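# Load a cartridge into a sealant gun

## Task

Put the cartridge into the sealant gun so that its front end sits almost fully inside the cup of the gun's front ring, with the nozzle sticking out through that ring. The plunger rod is already pulled back and may stay that way. The loaded gun must end up resting on the table, not leaning on or lying across any other object. Then declare that the job is finished.

## Robot and tools

Robot: two seven-joint arms, left_arm and right_arm, each with a parallel gripper. The left gripper's fingers can fold. A part held only near the fingertips, in the outer quarter of each pad, is squeezed normally. A part held closer to the palm may be pulled inward, gripped loosely, squeezed too hard or suddenly let go. Pressing the fingertips onto a surface folds them easily unless the gripper is fully closed. The right gripper's fingers are rigid. Arm bases in the scene frame: left_arm at (+0.046, +0.388, 0) m, right_arm at (-0.043, -0.362, 0) m.

Frame: the origin is at table-top height, midway between the arms. +z points up, +x points out over the table, and +y points toward left_arm. Image left and right do not match these names. On each gripper, +z runs along the fingers and the pads open and close along y. end_effector_position is the centre of the closed pads, which are 66 mm long. The fingertips reach roughly 33 mm past that point at small openings and about 9 mm past it when fully open. Printed poses can be off by a few centimetres.

execute_actions(actions, cameras): actions is a list of actions. Each action is up to 15 rows, and each row is one 1/30 s step; a short action repeats its last row. A row always has 20 numbers in [-1, 1]. The left arm comes first: dx, dy, dz, rx, ry, rz, gripper position, force_limit, speed, activate. The right arm's same ten follow. dx..rz are offsets, not poses. They are measured along scene axes from that arm's Hand target as it was when the action began, and every row counts from that same start. 1.0 equals 0.6 m or 180 degrees, and rx, ry, rz form one rotation vector. Sending the same offset again moves the arm further. Six zeros ask nothing new of an arm. Always resend the gripper numbers you want kept, because 0 is a real command. Gripper position: +1 is open to 140 mm, the pads touch near -0.8, and -1 closes until blocked. force_limit runs from -1 (soft, about 14 N) to +1 (about 58 N). speed runs from about 30 mm/s at -1 to 250 mm/s at +1, and a faster close grips harder. Both start at +1. Keep activate at 0. Send 1 only when the gripper fault reads 7 or 13, and only with nothing touching the outside of the fingers. An empty actions list returns camera images and the full state.

move(target, speed, blend, stop_force, zero, blocking, cameras): moves each gripper in a straight line toward a target. target is one 20-number row, or a list of up to 15 rows, laid out as above. Every row's offsets count from the Hand targets at the start of the move. speed is in m/s, from 0.002 to 2, default 0.25. blend is in metres and rounds corners between list targets; 0 means stop at each one. stop_force (20 to 40 N) ends an arm's path when it feels that much push against its travel. Aim a few cm past the expected contact and go slowly. Do not rely on it while the gripper rotates. With stop_force, every target in the list needs the same gripper numbers. zero (default true) re-zeroes the force before the move. blocking=false returns early and cannot be combined with stop_force. Paths do not avoid obstacles or the other arm, and a whole move is capped at 10 s. The result adds a move: line giving how it ended (done, off_target, moving, held, fault) and any limits such as paced or held.

wait(seconds): runs the scene without new commands, from 0 to 3600 s. stop(): brakes a running move. zoom_image(camera, region): shows a closer view of [x0, y0, x1, y1] pixels, at most 504x504, from the newest image of cam_high, cam_low, cam_left_wrist or cam_right_wrist. set_collision_behavior(contact_force_n): sets the contact force limit to 20, 40 or 85 N for both arms; it starts at 20 N. clear_fault(arm): clears a reported torque or force fault on left_arm or right_arm. finished_scene(scene): ends the scene with the current scene's number; it cannot be undone.

Results: each arm reports end_effector_position (m) and end_effector_quat_wxyz, its Hand target (the last commanded pose after clipping, which the next offsets count from), joint positions, torques, external torques and a flange force (N, along the gripper's own axes, always somewhat noisy). Gripper readings include object_status: 0 moving, 1 blocked while opening, 2 blocked while closing (a grip; check for it after closing), 3 at the commanded position or pads touching. position_measured is in counts: 3 open, about 75 at 100 mm, 139 at 60 mm, 200 at 20 mm, 230 closed. Wrist depth gives a 7x7 grid of distances in mm. To grip harder, raise force_limit and change position slightly, for example from -1 to -0.98.

Each step the controller clips the command to within 70 mm and 16 degrees of the measured pose, so a gripper may settle short of its target. Resend the missing distance as an offset. To stop pressing on something, command the target back past the gripper.

Avoid: contact forces at or over the limit, which cause a fault stop that needs clear_fault (let go first if the grip pins the arm); joint torque limits of 12 to 20 N m; joints reaching the ends of their ranges or moving too fast; the two grippers, or one gripper and the other arm's fingers, touching each other; dropping or flinging parts; fast impacts; and anything falling off the table, which means failure. Keep arms from staying stretched out or pushing for long, or motors overheat and brake for 30 to 60 s. Set parts down gently, and leave the gun lying flat on the table before finishing.

Each tool is called after ">>>" as name([rows], argument=value, ...), one row to a line, values as JSON.

## Session

>>> execute_actions(actions=[])

Scene clock: 0.00 s.
left_arm: end_effector_position=(+0.3101, +0.0739, +0.2140) position_measured=3 object_status=3 fault=0 end_effector_quat_wxyz=(-0.219, +0.864, -0.368, +0.264) | right_arm: end_effector_position=(+0.5462, -0.0788, +0.3514) position_measured=3 object_status=3 fault=0 end_effector_quat_wxyz=(-0.178, +0.675, -0.711, -0.087)
Joint positions: left_arm=[-0.928 -0.456 -0.335 -2.675 0.674 2.136 -2.433] | right_arm=[0.364 0.036 -0.042 -1.794 0.352 2.063 0.242]
Joint velocities: within noise
Joint torques (N m): no reading
External joint torques (N m): no reading
Flange force (N): no reading
Wrist depth (mm): cam_left_wrist=[2683 572 - - - 304 - / - 532 - 371 - 302 - / - - 415 376 321 273 - / - 129 414 383 313 - 118 / - 120 - - - - 119 / - - - - - - - / - - - - - - -] | cam_right_wrist=[445 440 431 417 405 399 391 / - - - - 445 - 420 / - - 547 513 502 471 461 / 626 125 - 555 559 541 131 / - 116 - - - 626 112 / - 2647 - - 853 - - / - - - - - - -]
Hand target: left_arm +0.3101, +0.0739, +0.2140; -0.219, +0.864, -0.368, +0.264 | right_arm +0.5462, -0.0788, +0.3514; -0.178, +0.675, -0.711, -0.087
Tool commands: left_gripper/position=+1.0 left_gripper/force_limit=+1.0 left_gripper/speed=+1.0 left_gripper/activate=+0.0 right_gripper/position=+1.0 right_gripper/force_limit=+1.0 right_gripper/speed=+1.0 right_gripper/activate=+0.0

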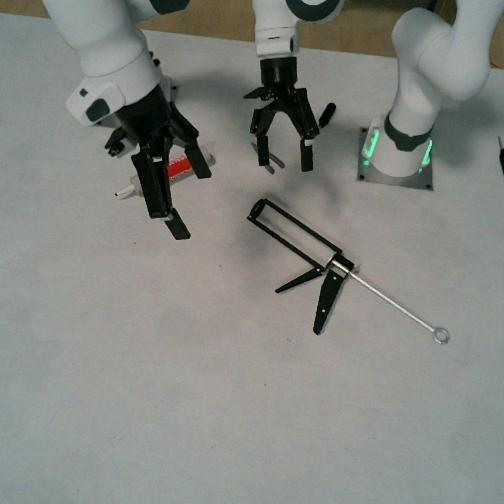

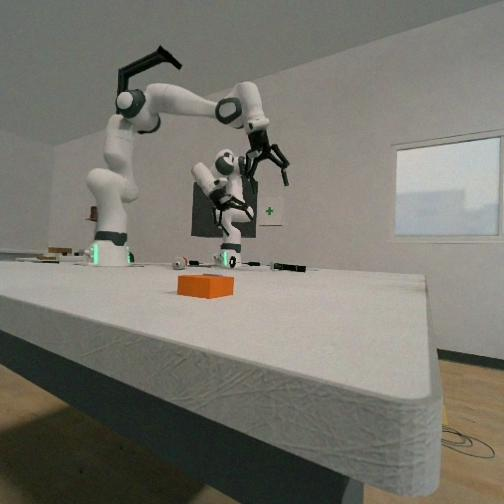

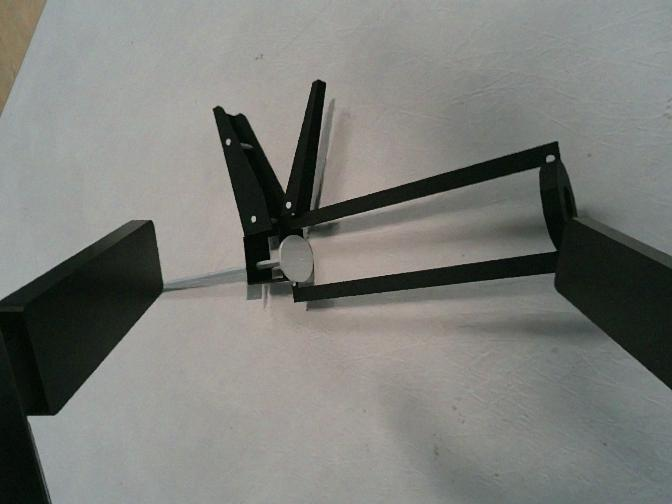

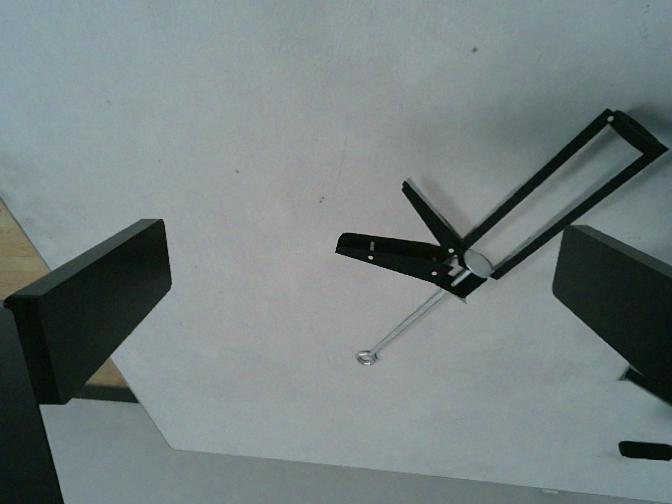

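>>> zoom_image(camera="cam_high", region=[90, 120, 240, 220])

>>> zoom_image(camera="cam_high", region=[230, 180, 470, 360])

>>> zoom_image(camera="cam_left_wrist", region=[180, 50, 620, 370])

Scaled by 3.360 from the camera's image (finer frame: 720x720).

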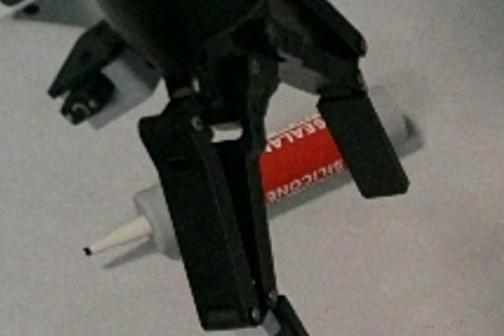

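Scaled by 2.100 from the camera's image (finer frame: 720x720).

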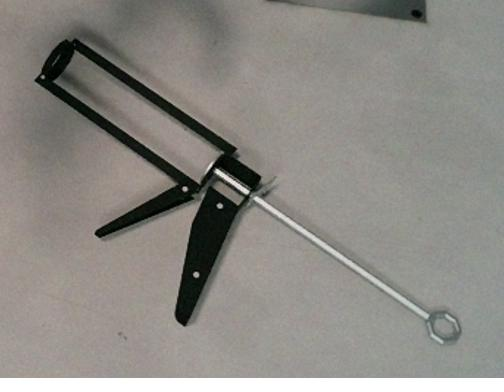

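Scaled by 1.145 from the camera's image (finer frame: 960x720).

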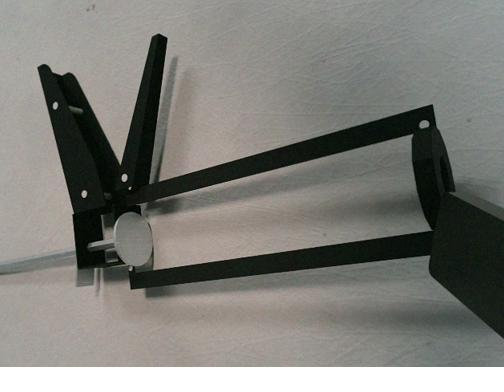

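>>> move(target=[0,0,0,0,0,0,1,1,1,0,-0.5,-0.245,-0.1,-0.129,0,0.2195,1,1,1,0], cameras=["all"])

Scene clock: 49.33 s.
left_arm: end_effector_position=(+0.3101, +0.0739, +0.2140) position_measured=3 object_status=3 fault=0 end_effector_quat_wxyz=(-0.219, +0.864, -0.368, +0.264) | right_arm: end_effector_position=(+0.2466, -0.2243, +0.2915) position_measured=3 object_status=3 fault=0 end_effector_quat_wxyz=(-0.003, +0.894, -0.448, -0.001)
Joint positions: left_arm=[-0.928 -0.456 -0.335 -2.675 0.674 2.136 -2.433] | right_arm=[0.474 -0.771 -0.027 -2.572 -0.015 1.806 -0.183]
Joint velocities: left_arm=[within noise] | right_arm=[0 0.001 0 -0.001 0.001 0 -0.007]
Joint torques (N m): left_arm=[-0.24 -14.3 3.03 22.77 0.95 1.25 -0.06] | right_arm=[-0.65 -8 -0.21 25.04 0.07 2.5 -0.26]
External joint torques (N m): left_arm=[-0.23 0.15 0.06 -0.24 0.03 -0.12 -0.01] | right_arm=[-0.64 -1.68 -0.07 0.05 -0.68 -0.12 -0.26]
Flange force (N): left_arm=[-0.5 0.1 0.0] | right_arm=[0.9 6.4 -0.5]
Wrist depth (mm): cam_left_wrist=[- 584 446 - - 303 - / - 580 454 - - 314 - / 752 - 419 386 324 270 - / - 128 420 391 318 - 118 / - 121 - - - - 118 / - - - - - - - / - - - - - - -] | cam_right_wrist=[382 383 382 383 385 387 387 / 407 402 396 401 402 402 401 / 425 427 429 423 421 423 416 / 437 143 448 422 460 449 351 / - 134 479 481 474 478 112 / - - 510 500 520 - - / - 286 - 542 518 - 559]
Hand target: left_arm +0.3101, +0.0739, +0.2140; -0.219, +0.864, -0.368, +0.264 | right_arm +0.2462, -0.2258, +0.2914; -0.002, +0.895, -0.445, +0.000
Off the commanded pose: left_arm 0.000 m, 0 deg | right_arm 0.002 m, 0 deg.
move: done
cam_right_wrist: T_world_to_cam=[[-0.79258, -0.60922, -0.02584, 0.07801], [-0.58229, 0.7436, 0.32863, 0.21833], [-0.181, 0.27551, -0.9441, 0.52294]] pos_world=[0.28361, -0.2589, 0.42398]

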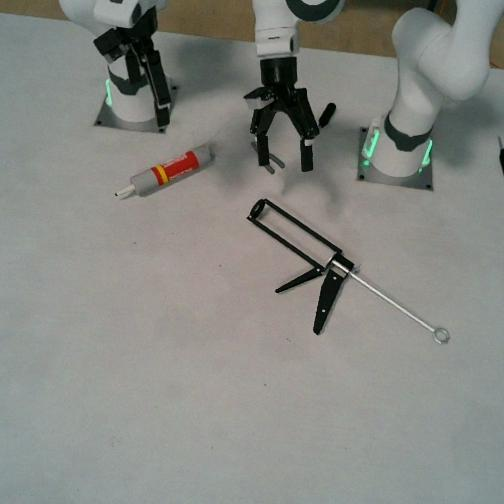

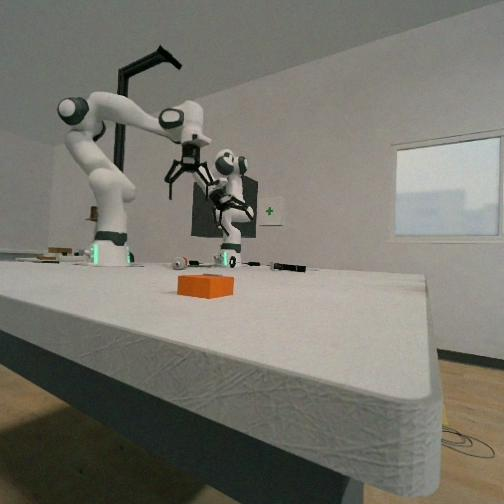

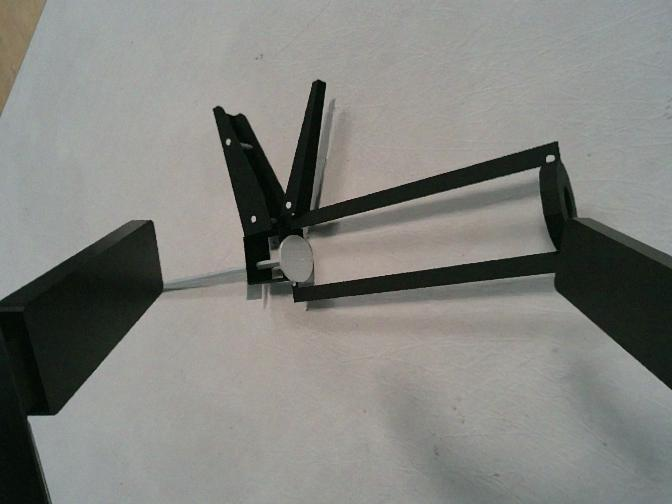

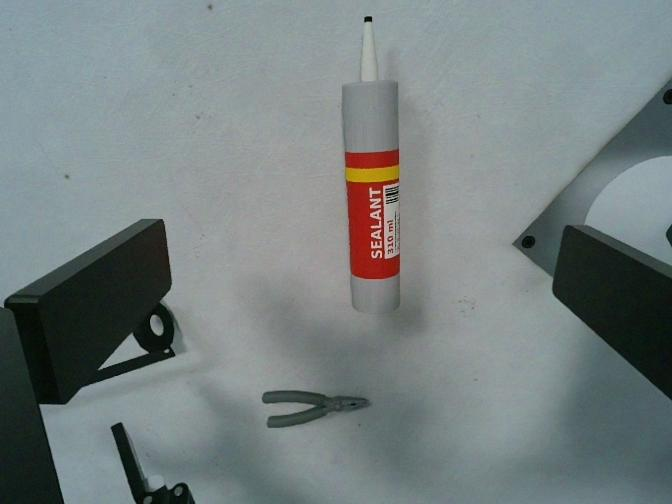

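>>> zoom_image(camera="cam_right_wrist", region=[320, 0, 420, 330])

Scaled by 1.527 from the camera's image (finer frame: 960x720).

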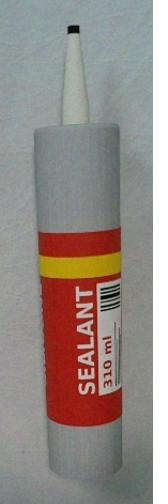

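>>> move(target=[0.11,0.093,0.11,0.082,0.2236,-0.39,1,1,1,0,0,0,0,0,0,0,1,1,1,0], cameras=["cam_left_wrist"])

>>> zoom_image(camera="cam_left_wrist", region=[200, 20, 470, 330])

Scene clock: 92.80 s.
left_arm: end_effector_position=(+0.3755, +0.1292, +0.2798) position_measured=3 object_status=3 fault=0 end_effector_quat_wxyz=(+0.000, -0.506, +0.863, -0.001) | right_arm: end_effector_position=(+0.2466, -0.2243, +0.2914) position_measured=3 object_status=3 fault=0 end_effector_quat_wxyz=(-0.003, +0.895, -0.447, -0.001)
Joint positions: left_arm=[-1.798 -0.811 0.915 -2.319 0.619 1.717 -0.695] | right_arm=[0.474 -0.771 -0.027 -2.572 -0.015 1.806 -0.186]
Joint velocities: left_arm=[-0.001 0 0 0 0.001 0 0.006] | right_arm=[within noise]
Joint torques (N m): left_arm=[-0.57 3.48 -17.92 20.54 1.07 2.15 0.13] | right_arm=[-1.05 -8 0.19 25.07 0.3 2.52 -0.28]
External joint torques (N m): left_arm=[-0.57 -0.99 -0.55 0.25 0.29 -0.47 0.13] | right_arm=[-1.03 -1.78 0.34 0.21 -0.45 -0.08 -0.28]
Flange force (N): left_arm=[-1.2 2.2 -2.1] | right_arm=[0.3 6.3 -0.9]
Wrist depth (mm): cam_left_wrist=[- - - 324 - 360 391 / - - - 347 - - 390 / - - - 382 - - - / - 130 404 399 - - 118 / - 120 414 430 - - 118 / - - - - 483 - - / - - - - - - 520] | cam_right_wrist=[387 - 382 383 383 383 382 / 414 - 402 406 404 408 399 / 422 429 423 420 423 421 406 / 440 143 448 440 449 440 351 / - 416 468 465 477 457 112 / - - 520 - 494 - - / 543 - 538 546 - - 539]
Hand target: left_arm +0.3761, +0.1297, +0.2800; +0.000, -0.503, +0.864, +0.000 | right_arm +0.2462, -0.2258, +0.2914; -0.002, +0.895, -0.445, +0.000
Off the commanded pose: left_arm 0.001 m, 0 deg | right_arm 0.002 m, 0 deg.
move: done
cam_left_wrist: T_world_to_cam=[[-0.87052, 0.49214, 0.00005, 0.27585], [0.46122, 0.81579, 0.34893, -0.37947], [0.17168, 0.30377, -0.93715, 0.30167]] pos_world=[0.36336, 0.08217, 0.41511]

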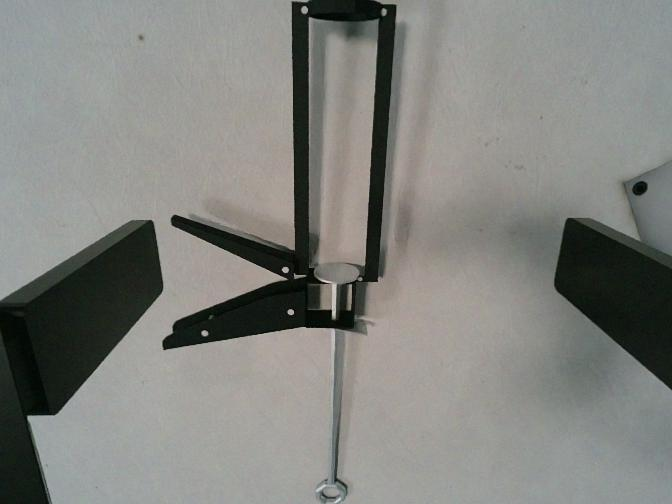

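Scaled by 1.626 from the camera's image (finer frame: 960x720).

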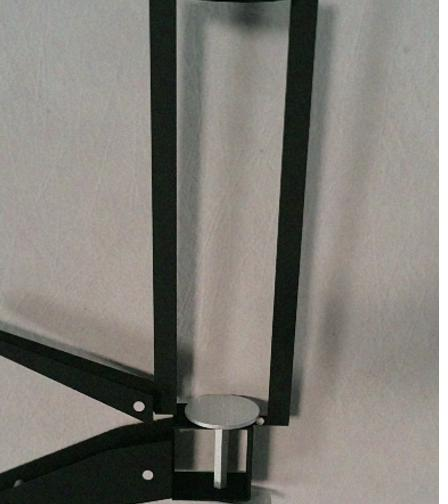

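>>> move([
  [0.297,0.15,-0.18,0,0,0.5817,1,1,1,0,-0.0887,0.0663,-0.28,0,0,0.0183,1,1,1,0],
  [0.297,0.15,-0.18,0,0,0.5817,1,1,1,0,-0.0887,0.0663,-0.404,0,0,0.0183,1,1,1,0],
], speed=[0.25,0.1], cameras=["all"])

Scene clock: 183.37 s.
left_arm: end_effector_position=(+0.5542, +0.2187, +0.1720) position_measured=3 object_status=3 fault=0 end_effector_quat_wxyz=(-0.001, +0.991, -0.132, +0.001) | right_arm: end_effector_position=(+0.1936, -0.1859, +0.0497) position_measured=3 object_status=3 fault=0 end_effector_quat_wxyz=(+0.002, +0.908, -0.419, -0.001)
Joint positions: left_arm=[-1.527 0.044 1.247 -2.18 -0.05 2.195 -1.591] | right_arm=[0.565 -0.445 0.1 -3.038 0.082 2.588 -0.12]
Joint velocities: left_arm=[within noise] | right_arm=[-0.001 0.001 0.002 0 0.002 0.004 0]
Joint torques (N m): left_arm=[0.15 -9.03 1.44 23.6 0.47 2.18 -0.08] | right_arm=[-1.07 -10.9 -0.19 19.34 0.8 2.9 -0.26]
External joint torques (N m): left_arm=[0.14 1.23 0.09 0.15 -0.24 -0.46 -0.08] | right_arm=[-1.08 0.05 0.9 0.38 0.41 0.31 -0.26]
Flange force (N): left_arm=[0.0 0.0 0.0] | right_arm=[0.9 -2.0 1.7]
Wrist depth (mm): cam_left_wrist=[- - - - - 268 - / - - - 255 - - - / 293 - - 269 - - - / - 129 317 288 291 - 118 / - 120 333 316 296 309 119 / - 357 - - 332 - - / - - - - - - 345] | cam_right_wrist=[164 163 163 124 122 165 165 / 173 170 172 130 128 173 173 / 181 184 182 137 138 182 183 / 188 143 192 147 188 194 137 / - 205 205 155 200 205 117 / 220 217 218 164 213 219 219 / 232 232 233 234 233 234 235]
Hand target: left_arm +0.5543, +0.2197, +0.1720; -0.001, +0.992, -0.129, +0.000 | right_arm +0.1930, -0.1860, +0.0490; -0.002, +0.908, -0.419, +0.000
Off the commanded pose: left_arm 0.001 m, 0 deg | right_arm 0.001 m, 1 deg.
joint sent to its limit (right arm) — joint 4 (elbow), lower limit, where the elbow is as bent as it goes. The joint targets still meet the commanded pose.
move: done
cam_left_wrist: T_world_to_cam=[[-0.26619, -0.96392, -0.00037, 0.37089], [-0.90353, 0.24938, 0.34848, 0.38303], [-0.33581, 0.09309, -0.93732, 0.47001]] pos_world=[0.60265, 0.21823, 0.30721]
cam_right_wrist: T_world_to_cam=[[-0.75203, -0.65895, -0.01528, 0.03541], [-0.6269, 0.70791, 0.32536, 0.24044], [-0.20358, 0.25426, -0.94547, 0.27506]] pos_world=[0.23336, -0.21681, 0.18237]

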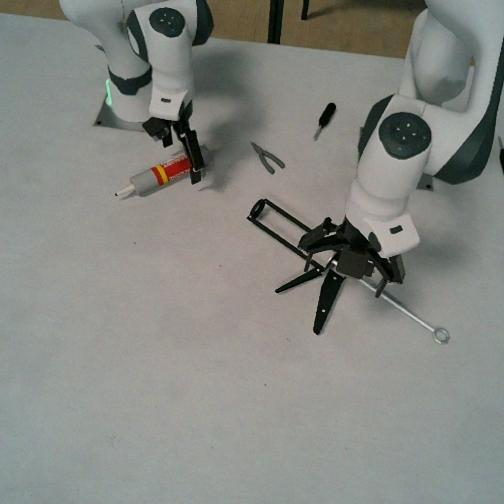

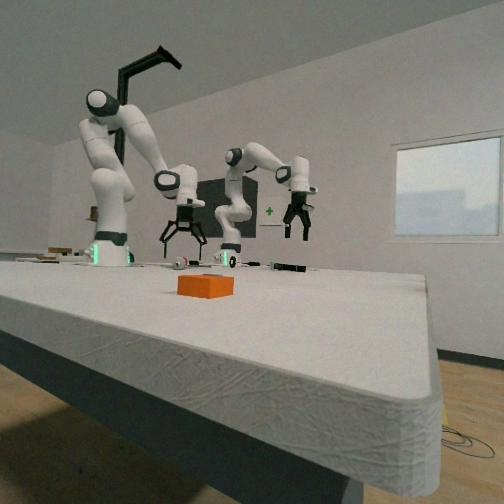

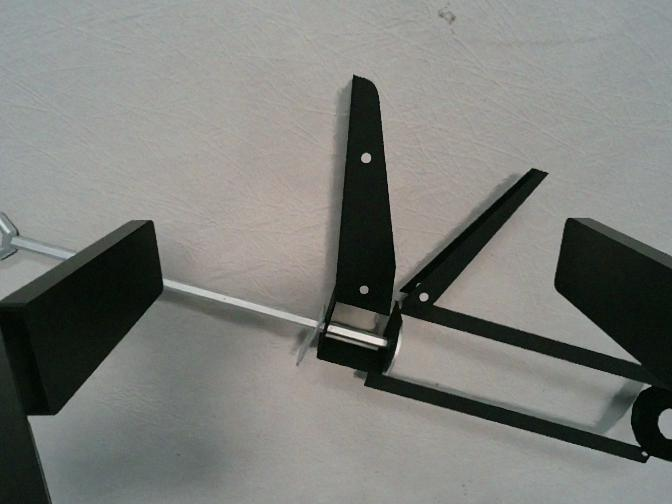

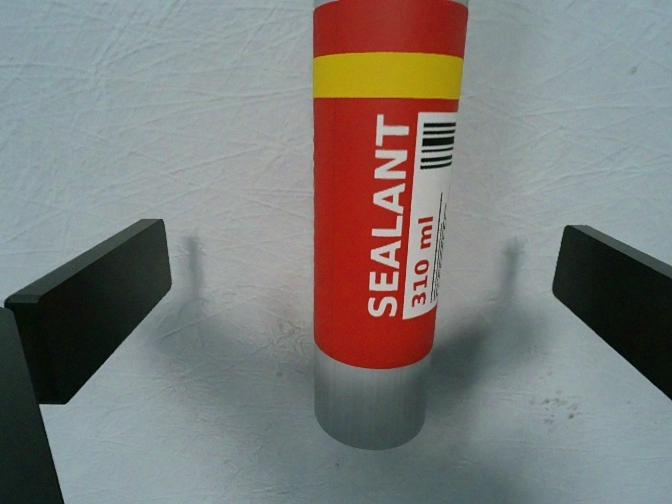

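>>> move([
  [-0.0275,-0.006,-0.1,0,0,0,0.175,0,-1,0,-0.0075,-0.0067,0,0,0,0,1,0,-1,0],
  [-0.0275,-0.006,-0.2,0,0,0,0.175,0,-1,0,-0.0075,-0.0067,0,0,0,0,-1,0,-1,0],
], speed=[0.1,0.08], cameras=["cam_left_wrist","cam_right_wrist"])

Scene clock: 216.43 s.
left_arm: end_effector_position=(+0.5366, +0.2169, +0.0512) position_measured=107 object_status=3 fault=0 end_effector_quat_wxyz=(-0.002, +0.992, -0.128, -0.002) | right_arm: end_effector_position=(+0.1895, -0.1900, +0.0492) position_measured=159 object_status=2 fault=0 end_effector_quat_wxyz=(-0.001, +0.907, -0.421, +0.001)
Joint positions: left_arm=[-1.28 0.321 0.968 -2.309 -0.414 2.448 -1.359] | right_arm=[0.153 -0.543 0.659 -3.038 0.569 2.516 -0.442]
Joint velocities: left_arm=[within noise] | right_arm=[0 0.001 0 -0.001 0 0 -0.006]
Joint torques (N m): left_arm=[0.06 -22.64 8.03 19.42 0.48 2.75 0.19] | right_arm=[-1.34 -6.87 -4.28 18.13 0.92 2.34 -0.23]
External joint torques (N m): left_arm=[0.1 -0.03 -0.02 0.16 -0.06 0.1 0.19] | right_arm=[-1.34 -0.78 1.36 0.05 0.46 -0.29 -0.23]
Flange force (N): left_arm=[1.2 -0.5 1.0] | right_arm=[0.2 -0.8 -2.0]
Wrist depth (mm): cam_left_wrist=[- - - - - - - / - - - - 142 - - / - - - 152 152 - - / - - 138 159 158 127 164 / - - 126 170 168 118 88 / - - 197 199 180 181 - / - - - 200 194 - -] | cam_right_wrist=[163 163 166 119 126 163 163 / 171 171 171 127 134 171 171 / 181 181 181 134 142 181 181 / 188 191 141 142 141 190 192 / - 86 92 150 148 82 86 / - - 64 161 170 - 70 / - - - 234 232 - -]
Hand target: left_arm +0.5378, +0.2161, +0.0520; -0.001, +0.992, -0.129, +0.000 | right_arm +0.1885, -0.1900, +0.0490; -0.002, +0.908, -0.419, +0.000
Off the commanded pose: left_arm 0.002 m, 0 deg | right_arm 0.001 m, 0 deg.
joint sent to its limit (right arm) — joint 4 (elbow), lower limit, where the elbow is as bent as it goes. The joint targets still meet the commanded pose.
move: done
cam_left_wrist: T_world_to_cam=[[-0.25839, -0.96604, -0.00222, 0.36077], [-0.90401, 0.24099, 0.35311, 0.4115], [-0.34058, 0.09325, -0.93558, 0.35352]] pos_world=[0.58562, 0.21639, 0.18624]
cam_right_wrist: T_world_to_cam=[[-0.7542, -0.65622, -0.02351, 0.03109], [-0.62666, 0.70861, 0.3243, 0.24116], [-0.19616, 0.25932, -0.94566, 0.27425]] pos_world=[0.22837, -0.2216, 0.18187]

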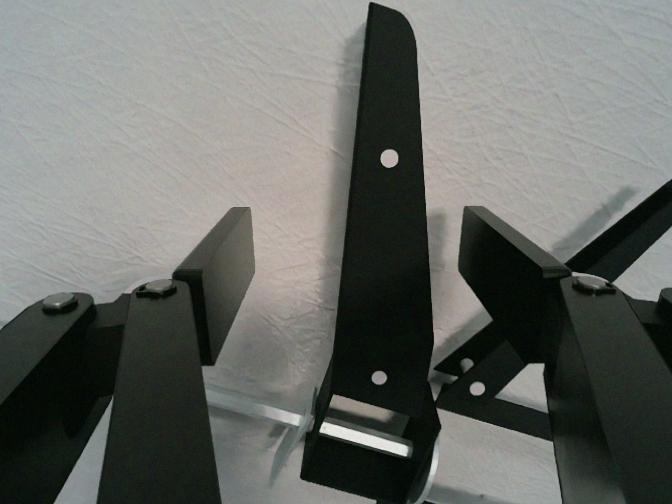

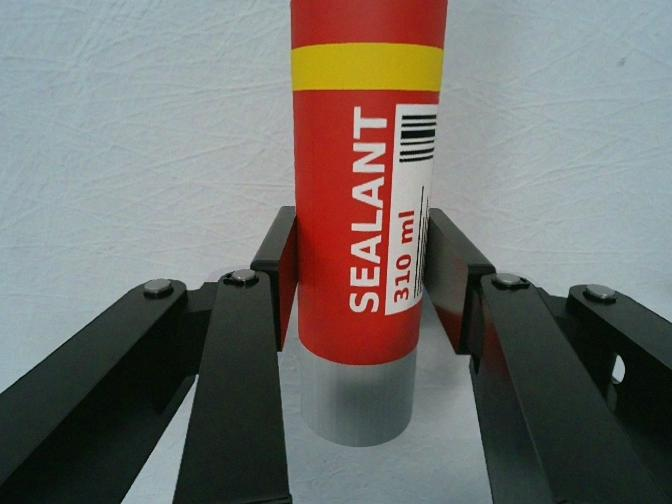

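>>> move([
  [-0.002,-0.008,0,0,0,0,0.175,0,-1,0,0,0,0.2,0,0,0,-1,0,-1,0],
  [-0.002,-0.008,0,0,0,0,-1,0,-1,0,0,0,0.25,0,0,0,-1,0,-1,0],
], speed=[0.12,0.08], cameras=["all"])

Scene clock: 227.43 s.
left_arm: end_effector_position=(+0.5362, +0.2121, +0.0519) position_measured=184 object_status=0 fault=0 end_effector_quat_wxyz=(-0.001, +0.991, -0.131, -0.001) | right_arm: end_effector_position=(+0.1865, -0.1901, +0.1963) position_measured=159 object_status=2 fault=0 end_effector_quat_wxyz=(-0.001, +0.908, -0.419, -0.004)
Joint positions: left_arm=[-1.287 0.321 0.966 -2.306 -0.416 2.448 -1.36] | right_arm=[0.139 -0.939 0.47 -2.841 0.407 1.925 -0.425]
Joint torques (N m): left_arm=[-0.37 -21.53 7.67 19.12 0.34 2.71 -0.19] | right_arm=[-1.42 -2.56 -7.92 25.72 0.36 2.85 -0.02]
External joint torques (N m): left_arm=[-0.46 1.11 -0.47 -0.11 -0.2 0.06 -0.19] | right_arm=[-1.44 -2.5 0.32 2.53 -0.37 0.24 -0.02]
Flange force (N): left_arm=[2.8 1.3 3.5] | right_arm=[0.3 2.1 -7.4]
Wrist depth (mm): cam_left_wrist=[- - - 138 - - - / - - - 144 - - 173 / - - - 151 180 182 179 / - - 190 157 127 - 163 / - - - 168 127 81 - / - - - 176 - - 75 / - - - 201 - - -] | cam_right_wrist=[294 295 294 120 122 296 301 / 309 307 306 127 134 309 313 / 326 329 321 134 150 335 323 / 341 336 112 142 141 351 343 / - 86 92 150 148 82 88 / - - 64 165 - - 70 / - - - 423 - - -]
Hand target: left_arm +0.5366, +0.2113, +0.0520; -0.001, +0.992, -0.129, +0.000 | right_arm +0.1885, -0.1900, +0.1990; -0.002, +0.908, -0.419, +0.000
Off the commanded pose: left_arm 0.001 m, 0 deg | right_arm 0.003 m, 0 deg.
move: done
cam_left_wrist: T_world_to_cam=[[-0.26427, -0.96445, -0.00069, 0.35883], [-0.90302, 0.24718, 0.35137, 0.41028], [-0.3387, 0.09348, -0.93624, 0.35347]] pos_world=[0.58505, 0.21162, 0.18702]
cam_right_wrist: T_world_to_cam=[[-0.75201, -0.65889, -0.01877, 0.03027], [-0.62634, 0.70541, 0.33181, 0.18944], [-0.20538, 0.26128, -0.94316, 0.41454]] pos_world=[0.22656, -0.222, 0.32869]

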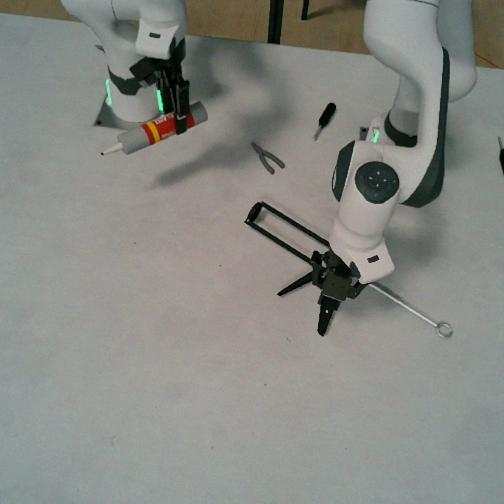

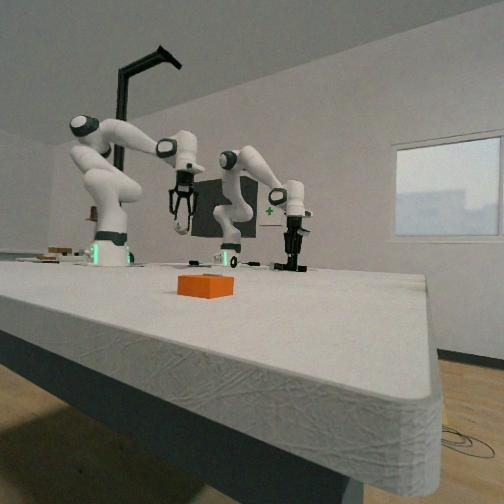

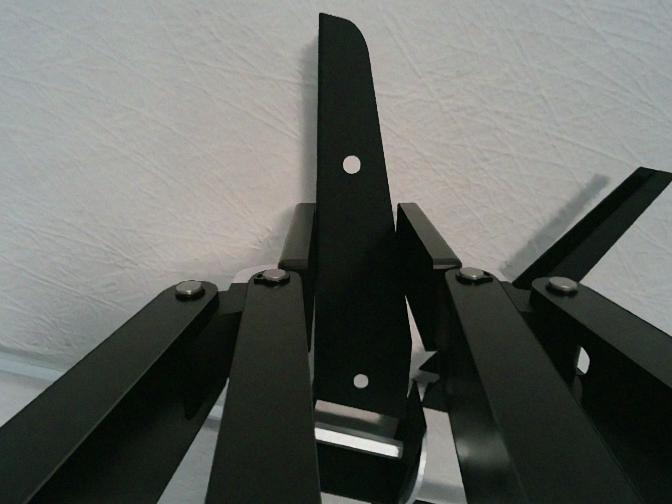

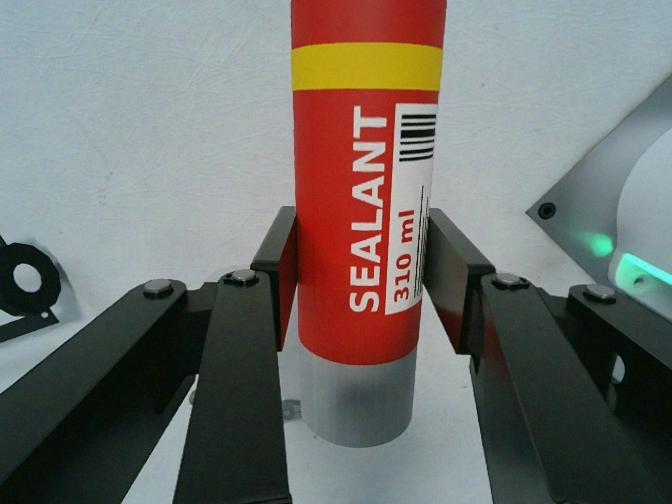

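>>> move(target=[0,0,0,0,0,0,-1,0,-1,0,0.105,0.315,0.17,0,0,0,-1,0,-1,0], cameras=["cam_high","cam_left_wrist","cam_right_wrist"])

>>> zoom_image(camera="cam_right_wrist", region=[0, 0, 330, 300])

Scene clock: 260.53 s.
left_arm: end_effector_position=(+0.5362, +0.2121, +0.0519) position_measured=184 object_status=2 fault=0 end_effector_quat_wxyz=(-0.001, +0.991, -0.131, -0.001) | right_arm: end_effector_position=(+0.2506, -0.0020, +0.2987) position_measured=159 object_status=2 fault=0 end_effector_quat_wxyz=(+0.000, +0.909, -0.417, -0.002)
Joint positions: left_arm=[-1.287 0.321 0.966 -2.306 -0.416 2.448 -1.36] | right_arm=[-0.115 -0.48 0.849 -2.171 0.37 1.821 -0.132]
Joint velocities: left_arm=[within noise] | right_arm=[-0.001 0 -0.001 0 -0.001 0 0.008]
Joint torques (N m): left_arm=[-0.47 -21.46 7.73 19.12 0.32 2.73 -0.17] | right_arm=[-1.45 -7.46 -10.17 26.22 0.52 2.82 0.15]
External joint torques (N m): left_arm=[-0.53 1.21 -0.4 -0.12 -0.22 0.08 -0.17] | right_arm=[-1.46 -1.76 0.95 2.7 -0.23 0.22 0.15]
Flange force (N): left_arm=[2.8 1.4 3.5] | right_arm=[-2.3 -7.1 -5.3]
Wrist depth (mm): cam_left_wrist=[- - - - - - - / - - - 144 - 174 - / - - - 151 - 183 170 / - - - 158 127 - 175 / - - - 168 127 81 - / - - - 177 - - 75 / - - - 201 - - -] | cam_right_wrist=[382 385 386 119 124 383 388 / 392 396 402 127 133 407 406 / 411 418 426 134 150 423 414 / 448 456 114 142 141 455 458 / - 80 86 150 148 82 88 / - - 64 161 163 - 70 / - - - 543 - - -]
Hand target: left_arm +0.5366, +0.2113, +0.0520; -0.001, +0.992, -0.129, +0.000 | right_arm +0.2515, -0.0010, +0.3010; -0.002, +0.908, -0.419, +0.000
Off the commanded pose: left_arm 0.001 m, 0 deg | right_arm 0.003 m, 0 deg.
move: done
cam_left_wrist: T_world_to_cam=[[-0.26427, -0.96445, -0.00069, 0.35883], [-0.90302, 0.24718, 0.35137, 0.41028], [-0.3387, 0.09348, -0.93624, 0.35347]] pos_world=[0.58505, 0.21162, 0.18702]
cam_right_wrist: T_world_to_cam=[[-0.74866, -0.66267, -0.01912, 0.20362], [-0.63063, 0.70297, 0.32884, 0.06493], [-0.20447, 0.25825, -0.94419, 0.47515]] pos_world=[0.29055, -0.03341, 0.43118]

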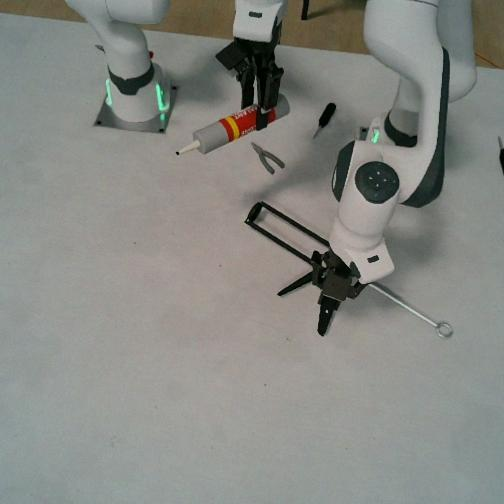

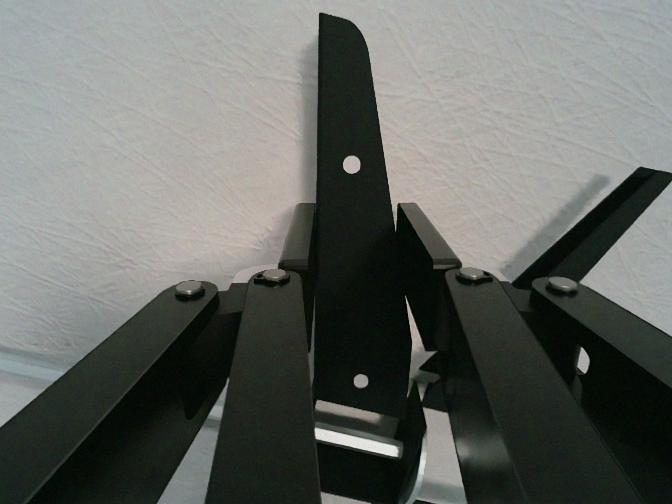

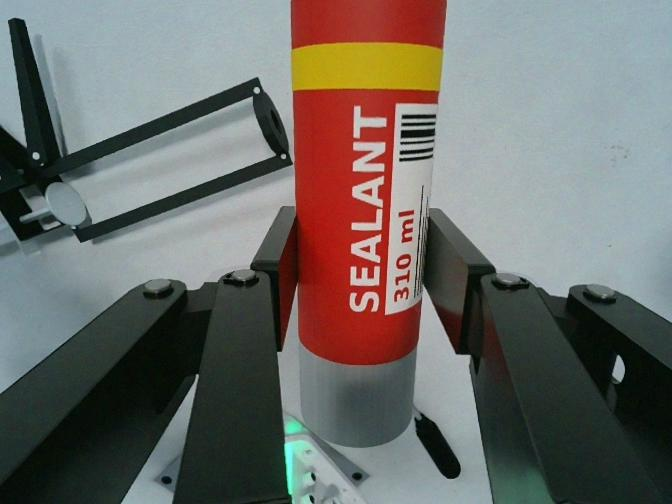

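Scaled by 1.527 from the camera's image (finer frame: 960x720).

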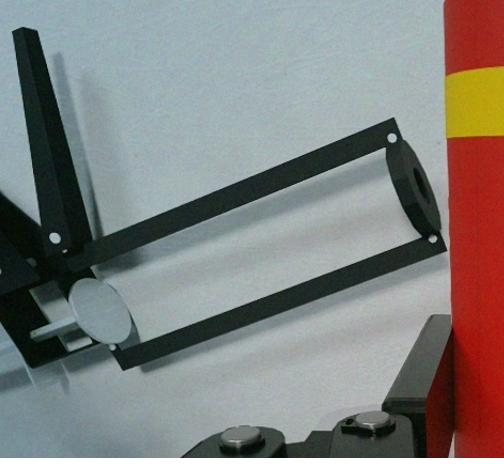

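>>> move([
  [0,0,0,0,0,0,0.175,0,-1,0,0,0,0,0,0,0,-1,0,-1,0],
  [0,0,0.1,0,0,0,0.175,0,-1,0,0,0,0,0,0,0,-1,0,-1,0],
  [0.13,0,0.36,0,0,0,0.175,0,-1,0,0,0,0,0,0,0,-1,0,-1,0],
], speed=[0.1,0.1,0.25], cameras=["cam_left_wrist","cam_right_wrist"])

>>> zoom_image(camera="cam_right_wrist", region=[0, 0, 330, 300])

Scene clock: 339.27 s.
left_arm: end_effector_position=(+0.6151, +0.2116, +0.2681) position_measured=107 object_status=3 fault=0 end_effector_quat_wxyz=(-0.001, +0.992, -0.127, +0.001) | right_arm: end_effector_position=(+0.2506, -0.0020, +0.2987) position_measured=159 object_status=2 fault=0 end_effector_quat_wxyz=(+0.000, +0.908, -0.418, -0.002)
Joint positions: left_arm=[-1.314 0.247 1.145 -1.795 -0.234 1.893 -1.457] | right_arm=[-0.115 -0.48 0.85 -2.171 0.37 1.82 -0.13]
Joint velocities: left_arm=[0.001 -0.001 -0.001 0.001 0 -0.002 0.005] | right_arm=[within noise]
Joint torques (N m): left_arm=[0.42 -19.96 7.18 24.42 0.74 2.15 0.21] | right_arm=[-1.06 -7.2 -10.48 26.22 0.53 2.86 0.09]
External joint torques (N m): left_arm=[0.28 0.84 -0.29 0.33 -0.09 -0.5 0.22] | right_arm=[-1.18 -1.41 0.51 2.67 -0.22 0.26 0.09]
Flange force (N): left_arm=[9.7 -0.4 -0.8] | right_arm=[-1.7 -6.6 -5.4]
Wrist depth (mm): cam_left_wrist=[- - - - - - - / - 357 - - - - - / - - - - - - - / - - 143 391 399 415 441 / - - 124 429 - 118 89 / - - - - - - - / - - - 510 - - -] | cam_right_wrist=[- 385 379 120 124 384 385 / 390 398 406 127 128 399 406 / 411 425 420 134 142 432 423 / 412 454 119 142 140 453 462 / - 86 92 149 148 82 82 / - - 64 160 164 - 70 / - - - 550 - - -]
Hand target: left_arm +0.6146, +0.2113, +0.2680; -0.001, +0.992, -0.129, +0.000 | right_arm +0.2515, -0.0010, +0.3010; -0.002, +0.908, -0.419, +0.000
Off the commanded pose: left_arm 0.001 m, 0 deg | right_arm 0.003 m, 0 deg.
move: done
cam_left_wrist: T_world_to_cam=[[-0.25609, -0.96665, -0.00139, 0.37488], [-0.90641, 0.23963, 0.34786, 0.4103], [-0.33593, 0.09034, -0.93755, 0.58196]] pos_world=[0.6634, 0.21148, 0.4034]
cam_right_wrist: T_world_to_cam=[[-0.7503, -0.66082, -0.01906, 0.204], [-0.62888, 0.70454, 0.32883, 0.06448], [-0.20387, 0.25871, -0.9442, 0.475]] pos_world=[0.29045, -0.03351, 0.43118]

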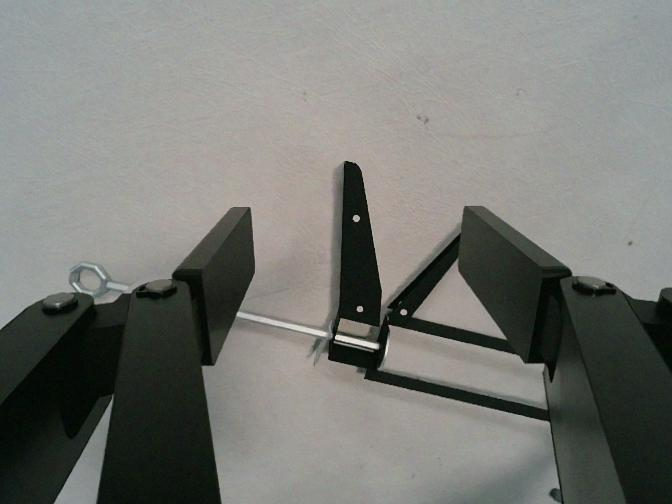

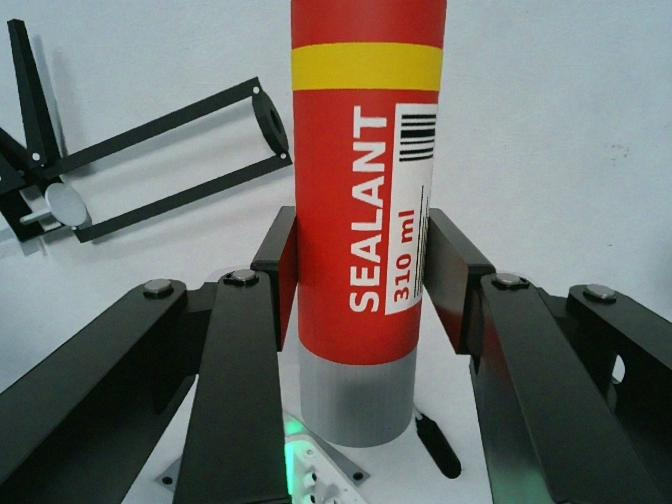

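Scaled by 1.527 from the camera's image (finer frame: 960x720).

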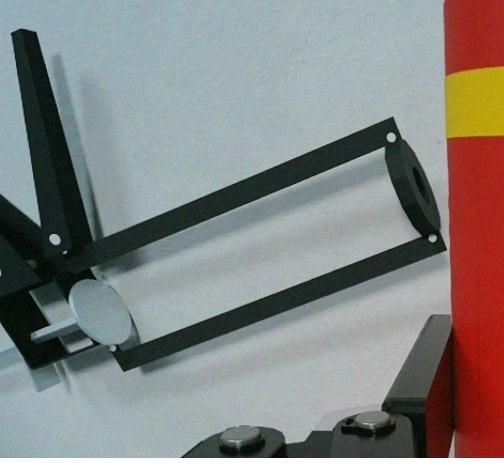

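>>> move(target=[-0.19,0.35,0.08,0,0,0,1,0,-1,0,0,0,0,0,0,0,-1,0,-1,0])

>>> move(target=[0,0,0,0,0,0,1,0,-1,0,0.28,0.318,-0.135,0.0822,0.0086,-0.3806,-1,0,-1,0], cameras=["cam_high","cam_right_wrist"])

Scene clock: 356.50 s.
left_arm: end_effector_position=(+0.5013, +0.4207, +0.3165) position_measured=3 object_status=0 fault=0 end_effector_quat_wxyz=(+0.001, +0.991, -0.131, +0.001) | right_arm: end_effector_position=(+0.2506, -0.0020, +0.2987) position_measured=159 object_status=2 fault=0 end_effector_quat_wxyz=(+0.000, +0.908, -0.418, -0.002)
Joint positions: left_arm=[-1.003 -0.591 0.894 -2.15 0.454 1.737 -1.623] | right_arm=[-0.115 -0.48 0.85 -2.171 0.37 1.82 -0.13]
Joint torques (N m): left_arm=[0.23 -0.1 -15.16 21.71 0.93 2.21 -0.12] | right_arm=[-1.05 -7.22 -10.49 26.19 0.53 2.84 0.08]
External joint torques (N m): left_arm=[0.22 0.76 -1.3 -0.6 0.06 -0.43 -0.12] | right_arm=[-0.95 -1.55 0.72 2.7 -0.21 0.23 0.08]
Flange force (N): left_arm=[-3.4 2.7 -0.8] | right_arm=[-2.1 -6.2 -5.4]
Wrist depth (mm): cam_left_wrist=[- - - 397 - 375 384 / - - - - - 396 - / - - - - - 420 - / - 129 - - - - 137 / - 120 489 525 - - 118 / - - - - - - - / - - - - 506 564 570] | cam_right_wrist=[381 - 378 120 123 385 387 / 397 404 405 127 131 406 408 / 419 438 420 134 142 427 431 / 419 456 115 142 139 450 - / - 86 92 149 148 82 82 / - - 64 162 - - 70 / - - - 546 - - -]
Hand target: left_arm +0.5006, +0.4213, +0.3160; -0.001, +0.992, -0.129, +0.000 | right_arm +0.2515, -0.0010, +0.3010; -0.002, +0.908, -0.419, +0.000
Off the commanded pose: left_arm 0.001 m, 0 deg | right_arm 0.003 m, 0 deg.
move: done

Scene clock: 360.30 s.
left_arm: end_effector_position=(+0.5013, +0.4207, +0.3165) position_measured=3 object_status=3 fault=0 end_effector_quat_wxyz=(+0.001, +0.991, -0.131, +0.001) | right_arm: end_effector_position=(+0.4179, +0.1883, +0.2174) position_measured=159 object_status=2 fault=0 end_effector_quat_wxyz=(+0.104, -0.511, +0.851, +0.059)
Joint positions: left_arm=[-1.002 -0.591 0.894 -2.15 0.454 1.737 -1.623] | right_arm=[-1.38 -0.602 2.028 -1.676 0.712 2.114 0.944]
Joint velocities: left_arm=[within noise] | right_arm=[0 0 0 0.001 0 0 0.006]
Joint torques (N m): left_arm=[0.18 -0.08 -15.17 21.75 0.88 2.2 -0.13] | right_arm=[-1.42 34.59 -15.92 24.82 1.32 3.4 0.09]
External joint torques (N m): left_arm=[0.3 0.81 -1.11 -0.63 0.02 -0.46 -0.14] | right_arm=[-1.29 0.02 0.79 3.01 0.48 0.46 0.1]
Flange force (N): left_arm=[-3.0 2.4 -0.6] | right_arm=[-19.2 -6.7 3.3]
Wrist depth (mm): cam_left_wrist=[- 389 - - - 391 388 / - - - - - 396 394 / - - - - - 419 241 / - 129 - - - - 137 / - 119 - 521 500 - 118 / - - - - 493 - - / - - - - 543 524 -] | cam_right_wrist=[307 301 308 120 126 305 306 / 335 338 322 127 133 331 334 / 370 359 347 134 145 - 369 / 416 - 114 142 140 407 411 / - 85 92 150 148 82 86 / - - 64 163 - - 70 / - - - - - - -]
Hand target: left_arm +0.5006, +0.4213, +0.3160; -0.001, +0.992, -0.129, +0.000 | right_arm +0.4195, +0.1898, +0.2200; +0.106, -0.508, +0.853, +0.061
Off the commanded pose: left_arm 0.001 m, 0 deg | right_arm 0.003 m, 1 deg.
move: done
cam_right_wrist: T_world_to_cam=[[-0.88622, 0.46231, -0.02968, 0.30138], [0.37524, 0.75393, 0.53924, -0.4123], [0.27168, 0.46675, -0.84163, 0.12294]] pos_world=[0.38839, 0.11413, 0.33474]

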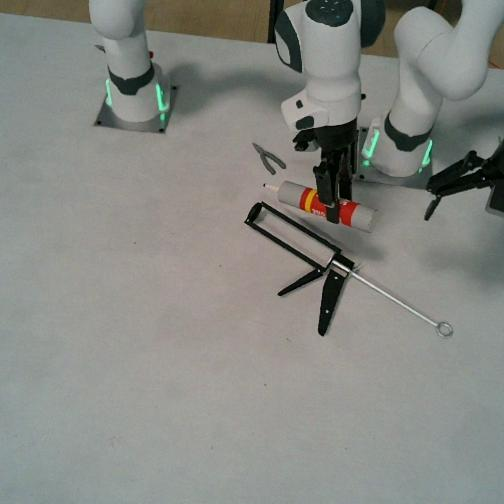

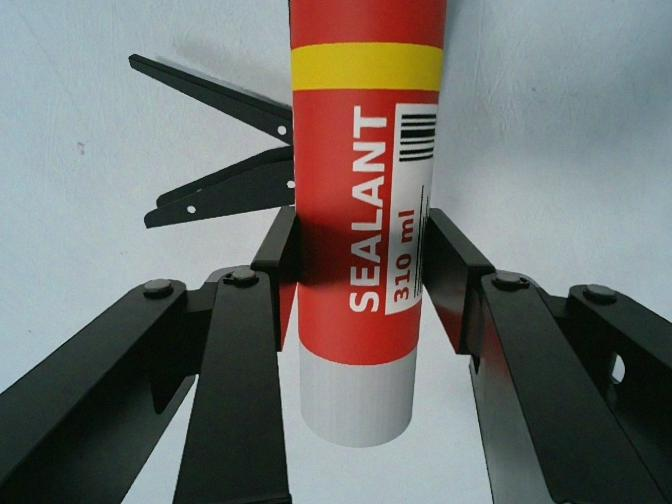

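>>> move(target=[0,0,0,0,0,0,1,0,-1,0,0.0017,0.0023,-0.194,0,0,0,-1,0,-1,0], speed=0.12, cameras=["cam_high","cam_right_wrist","cam_low"])

>>> zoom_image(camera="cam_high", region=[220, 150, 380, 310])

>>> zoom_image(camera="cam_low", region=[160, 180, 340, 290])

Scene clock: 370.00 s.
left_arm: end_effector_position=(+0.5013, +0.4207, +0.3165) position_measured=3 object_status=3 fault=0 end_effector_quat_wxyz=(+0.001, +0.991, -0.131, +0.001) | right_arm: end_effector_position=(+0.4182, +0.1882, +0.0992) position_measured=159 object_status=2 fault=0 end_effector_quat_wxyz=(+0.101, -0.507, +0.854, +0.058)
Joint positions: left_arm=[-1.002 -0.591 0.894 -2.15 0.454 1.737 -1.623] | right_arm=[-1.471 -0.725 2.188 -1.761 0.86 2.302 0.853]
Joint velocities: left_arm=[within noise] | right_arm=[0.001 0 0 0.001 0.001 0.001 -0.006]
Joint torques (N m): left_arm=[0.21 -0.03 -15.2 21.74 0.9 2.2 -0.17] | right_arm=[-1.44 40.58 -16.93 22.48 1.05 3.78 -0.33]
External joint torques (N m): left_arm=[0.29 0.85 -1.2 -0.64 0.03 -0.45 -0.18] | right_arm=[-1.63 1.45 0.86 2.43 0.37 0.89 -0.33]
Flange force (N): left_arm=[-3.2 2.6 -0.6] | right_arm=[-9.1 -5.4 4.5]
Wrist depth (mm): cam_left_wrist=[- - 401 - - 379 - / - - 406 430 - 396 386 / - 456 - - - 337 344 / - 129 - - - - 137 / - 138 - - - - 118 / 527 - - - 538 - - / 550 - - - 533 518 -] | cam_right_wrist=[201 200 196 119 125 200 201 / 211 215 219 127 135 218 215 / 240 241 214 134 140 240 247 / 268 262 127 142 139 262 273 / - 86 92 150 148 82 88 / - - 64 163 - - 70 / - - - 396 - - -]
Hand target: left_arm +0.5006, +0.4213, +0.3160; -0.001, +0.992, -0.129, +0.000 | right_arm +0.4205, +0.1912, +0.1036; +0.106, -0.508, +0.853, +0.061
Off the commanded pose: left_arm 0.001 m, 0 deg | right_arm 0.006 m, 1 deg.
move: off_target (right_arm)
cam_right_wrist: T_world_to_cam=[[-0.88172, 0.47101, -0.02706, 0.29435], [0.38534, 0.75206, 0.53472, -0.35205], [0.2722, 0.46104, -0.8446, 0.02452]] pos_world=[0.38852, 0.11482, 0.21692]
Images, in order (width x height): cam_high 504x504, cam_low 504x504, cam_right_wrist 672x504.

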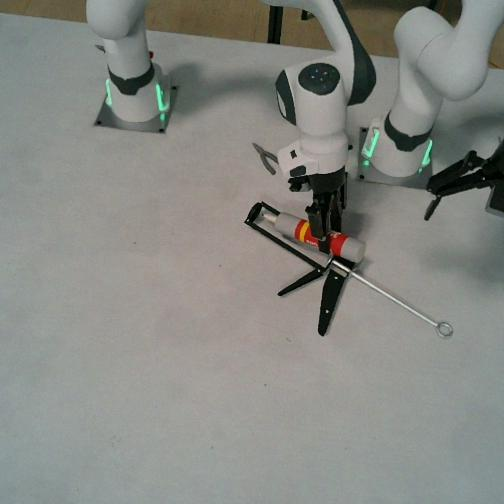

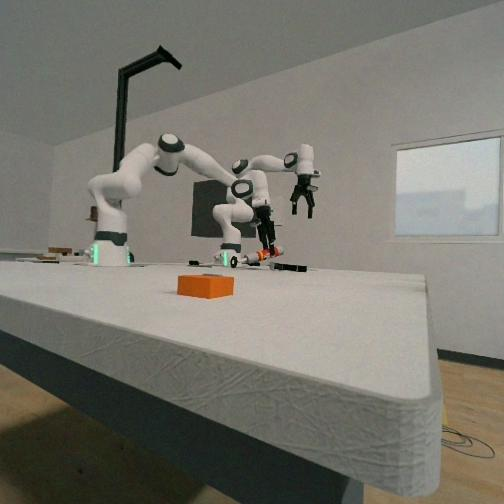

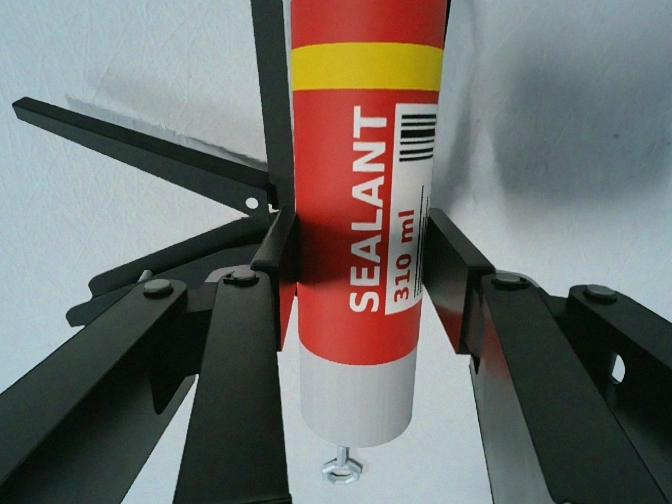

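Scaled by 3.150 from the camera's image (finer frame: 720x720).

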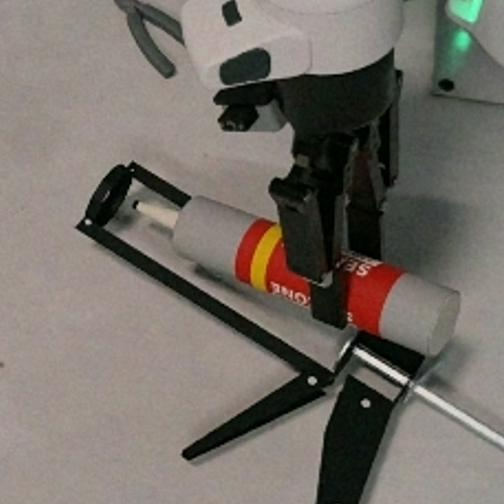

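Scaled by 2.800 from the camera's image (finer frame: 720x720).

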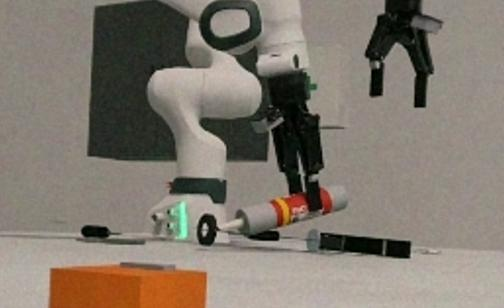

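>>> zoom_image(camera="cam_high", region=[235, 190, 295, 250])

>>> zoom_image(camera="cam_low", region=[220, 235, 300, 285])

Scaled by 8.400 from the camera's image (finer frame: 720x720).

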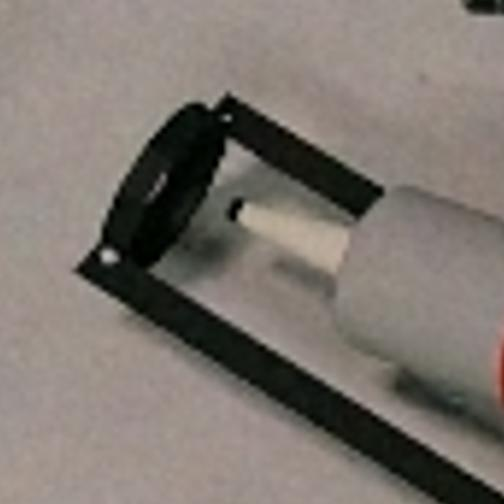

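Scaled by 6.300 from the camera's image (finer frame: 720x720).

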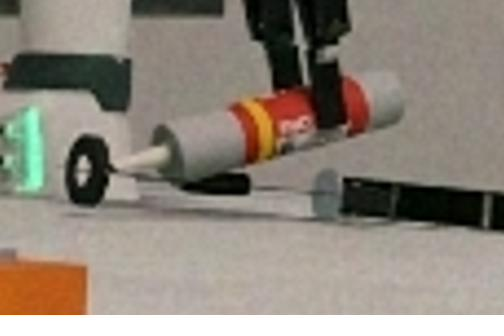

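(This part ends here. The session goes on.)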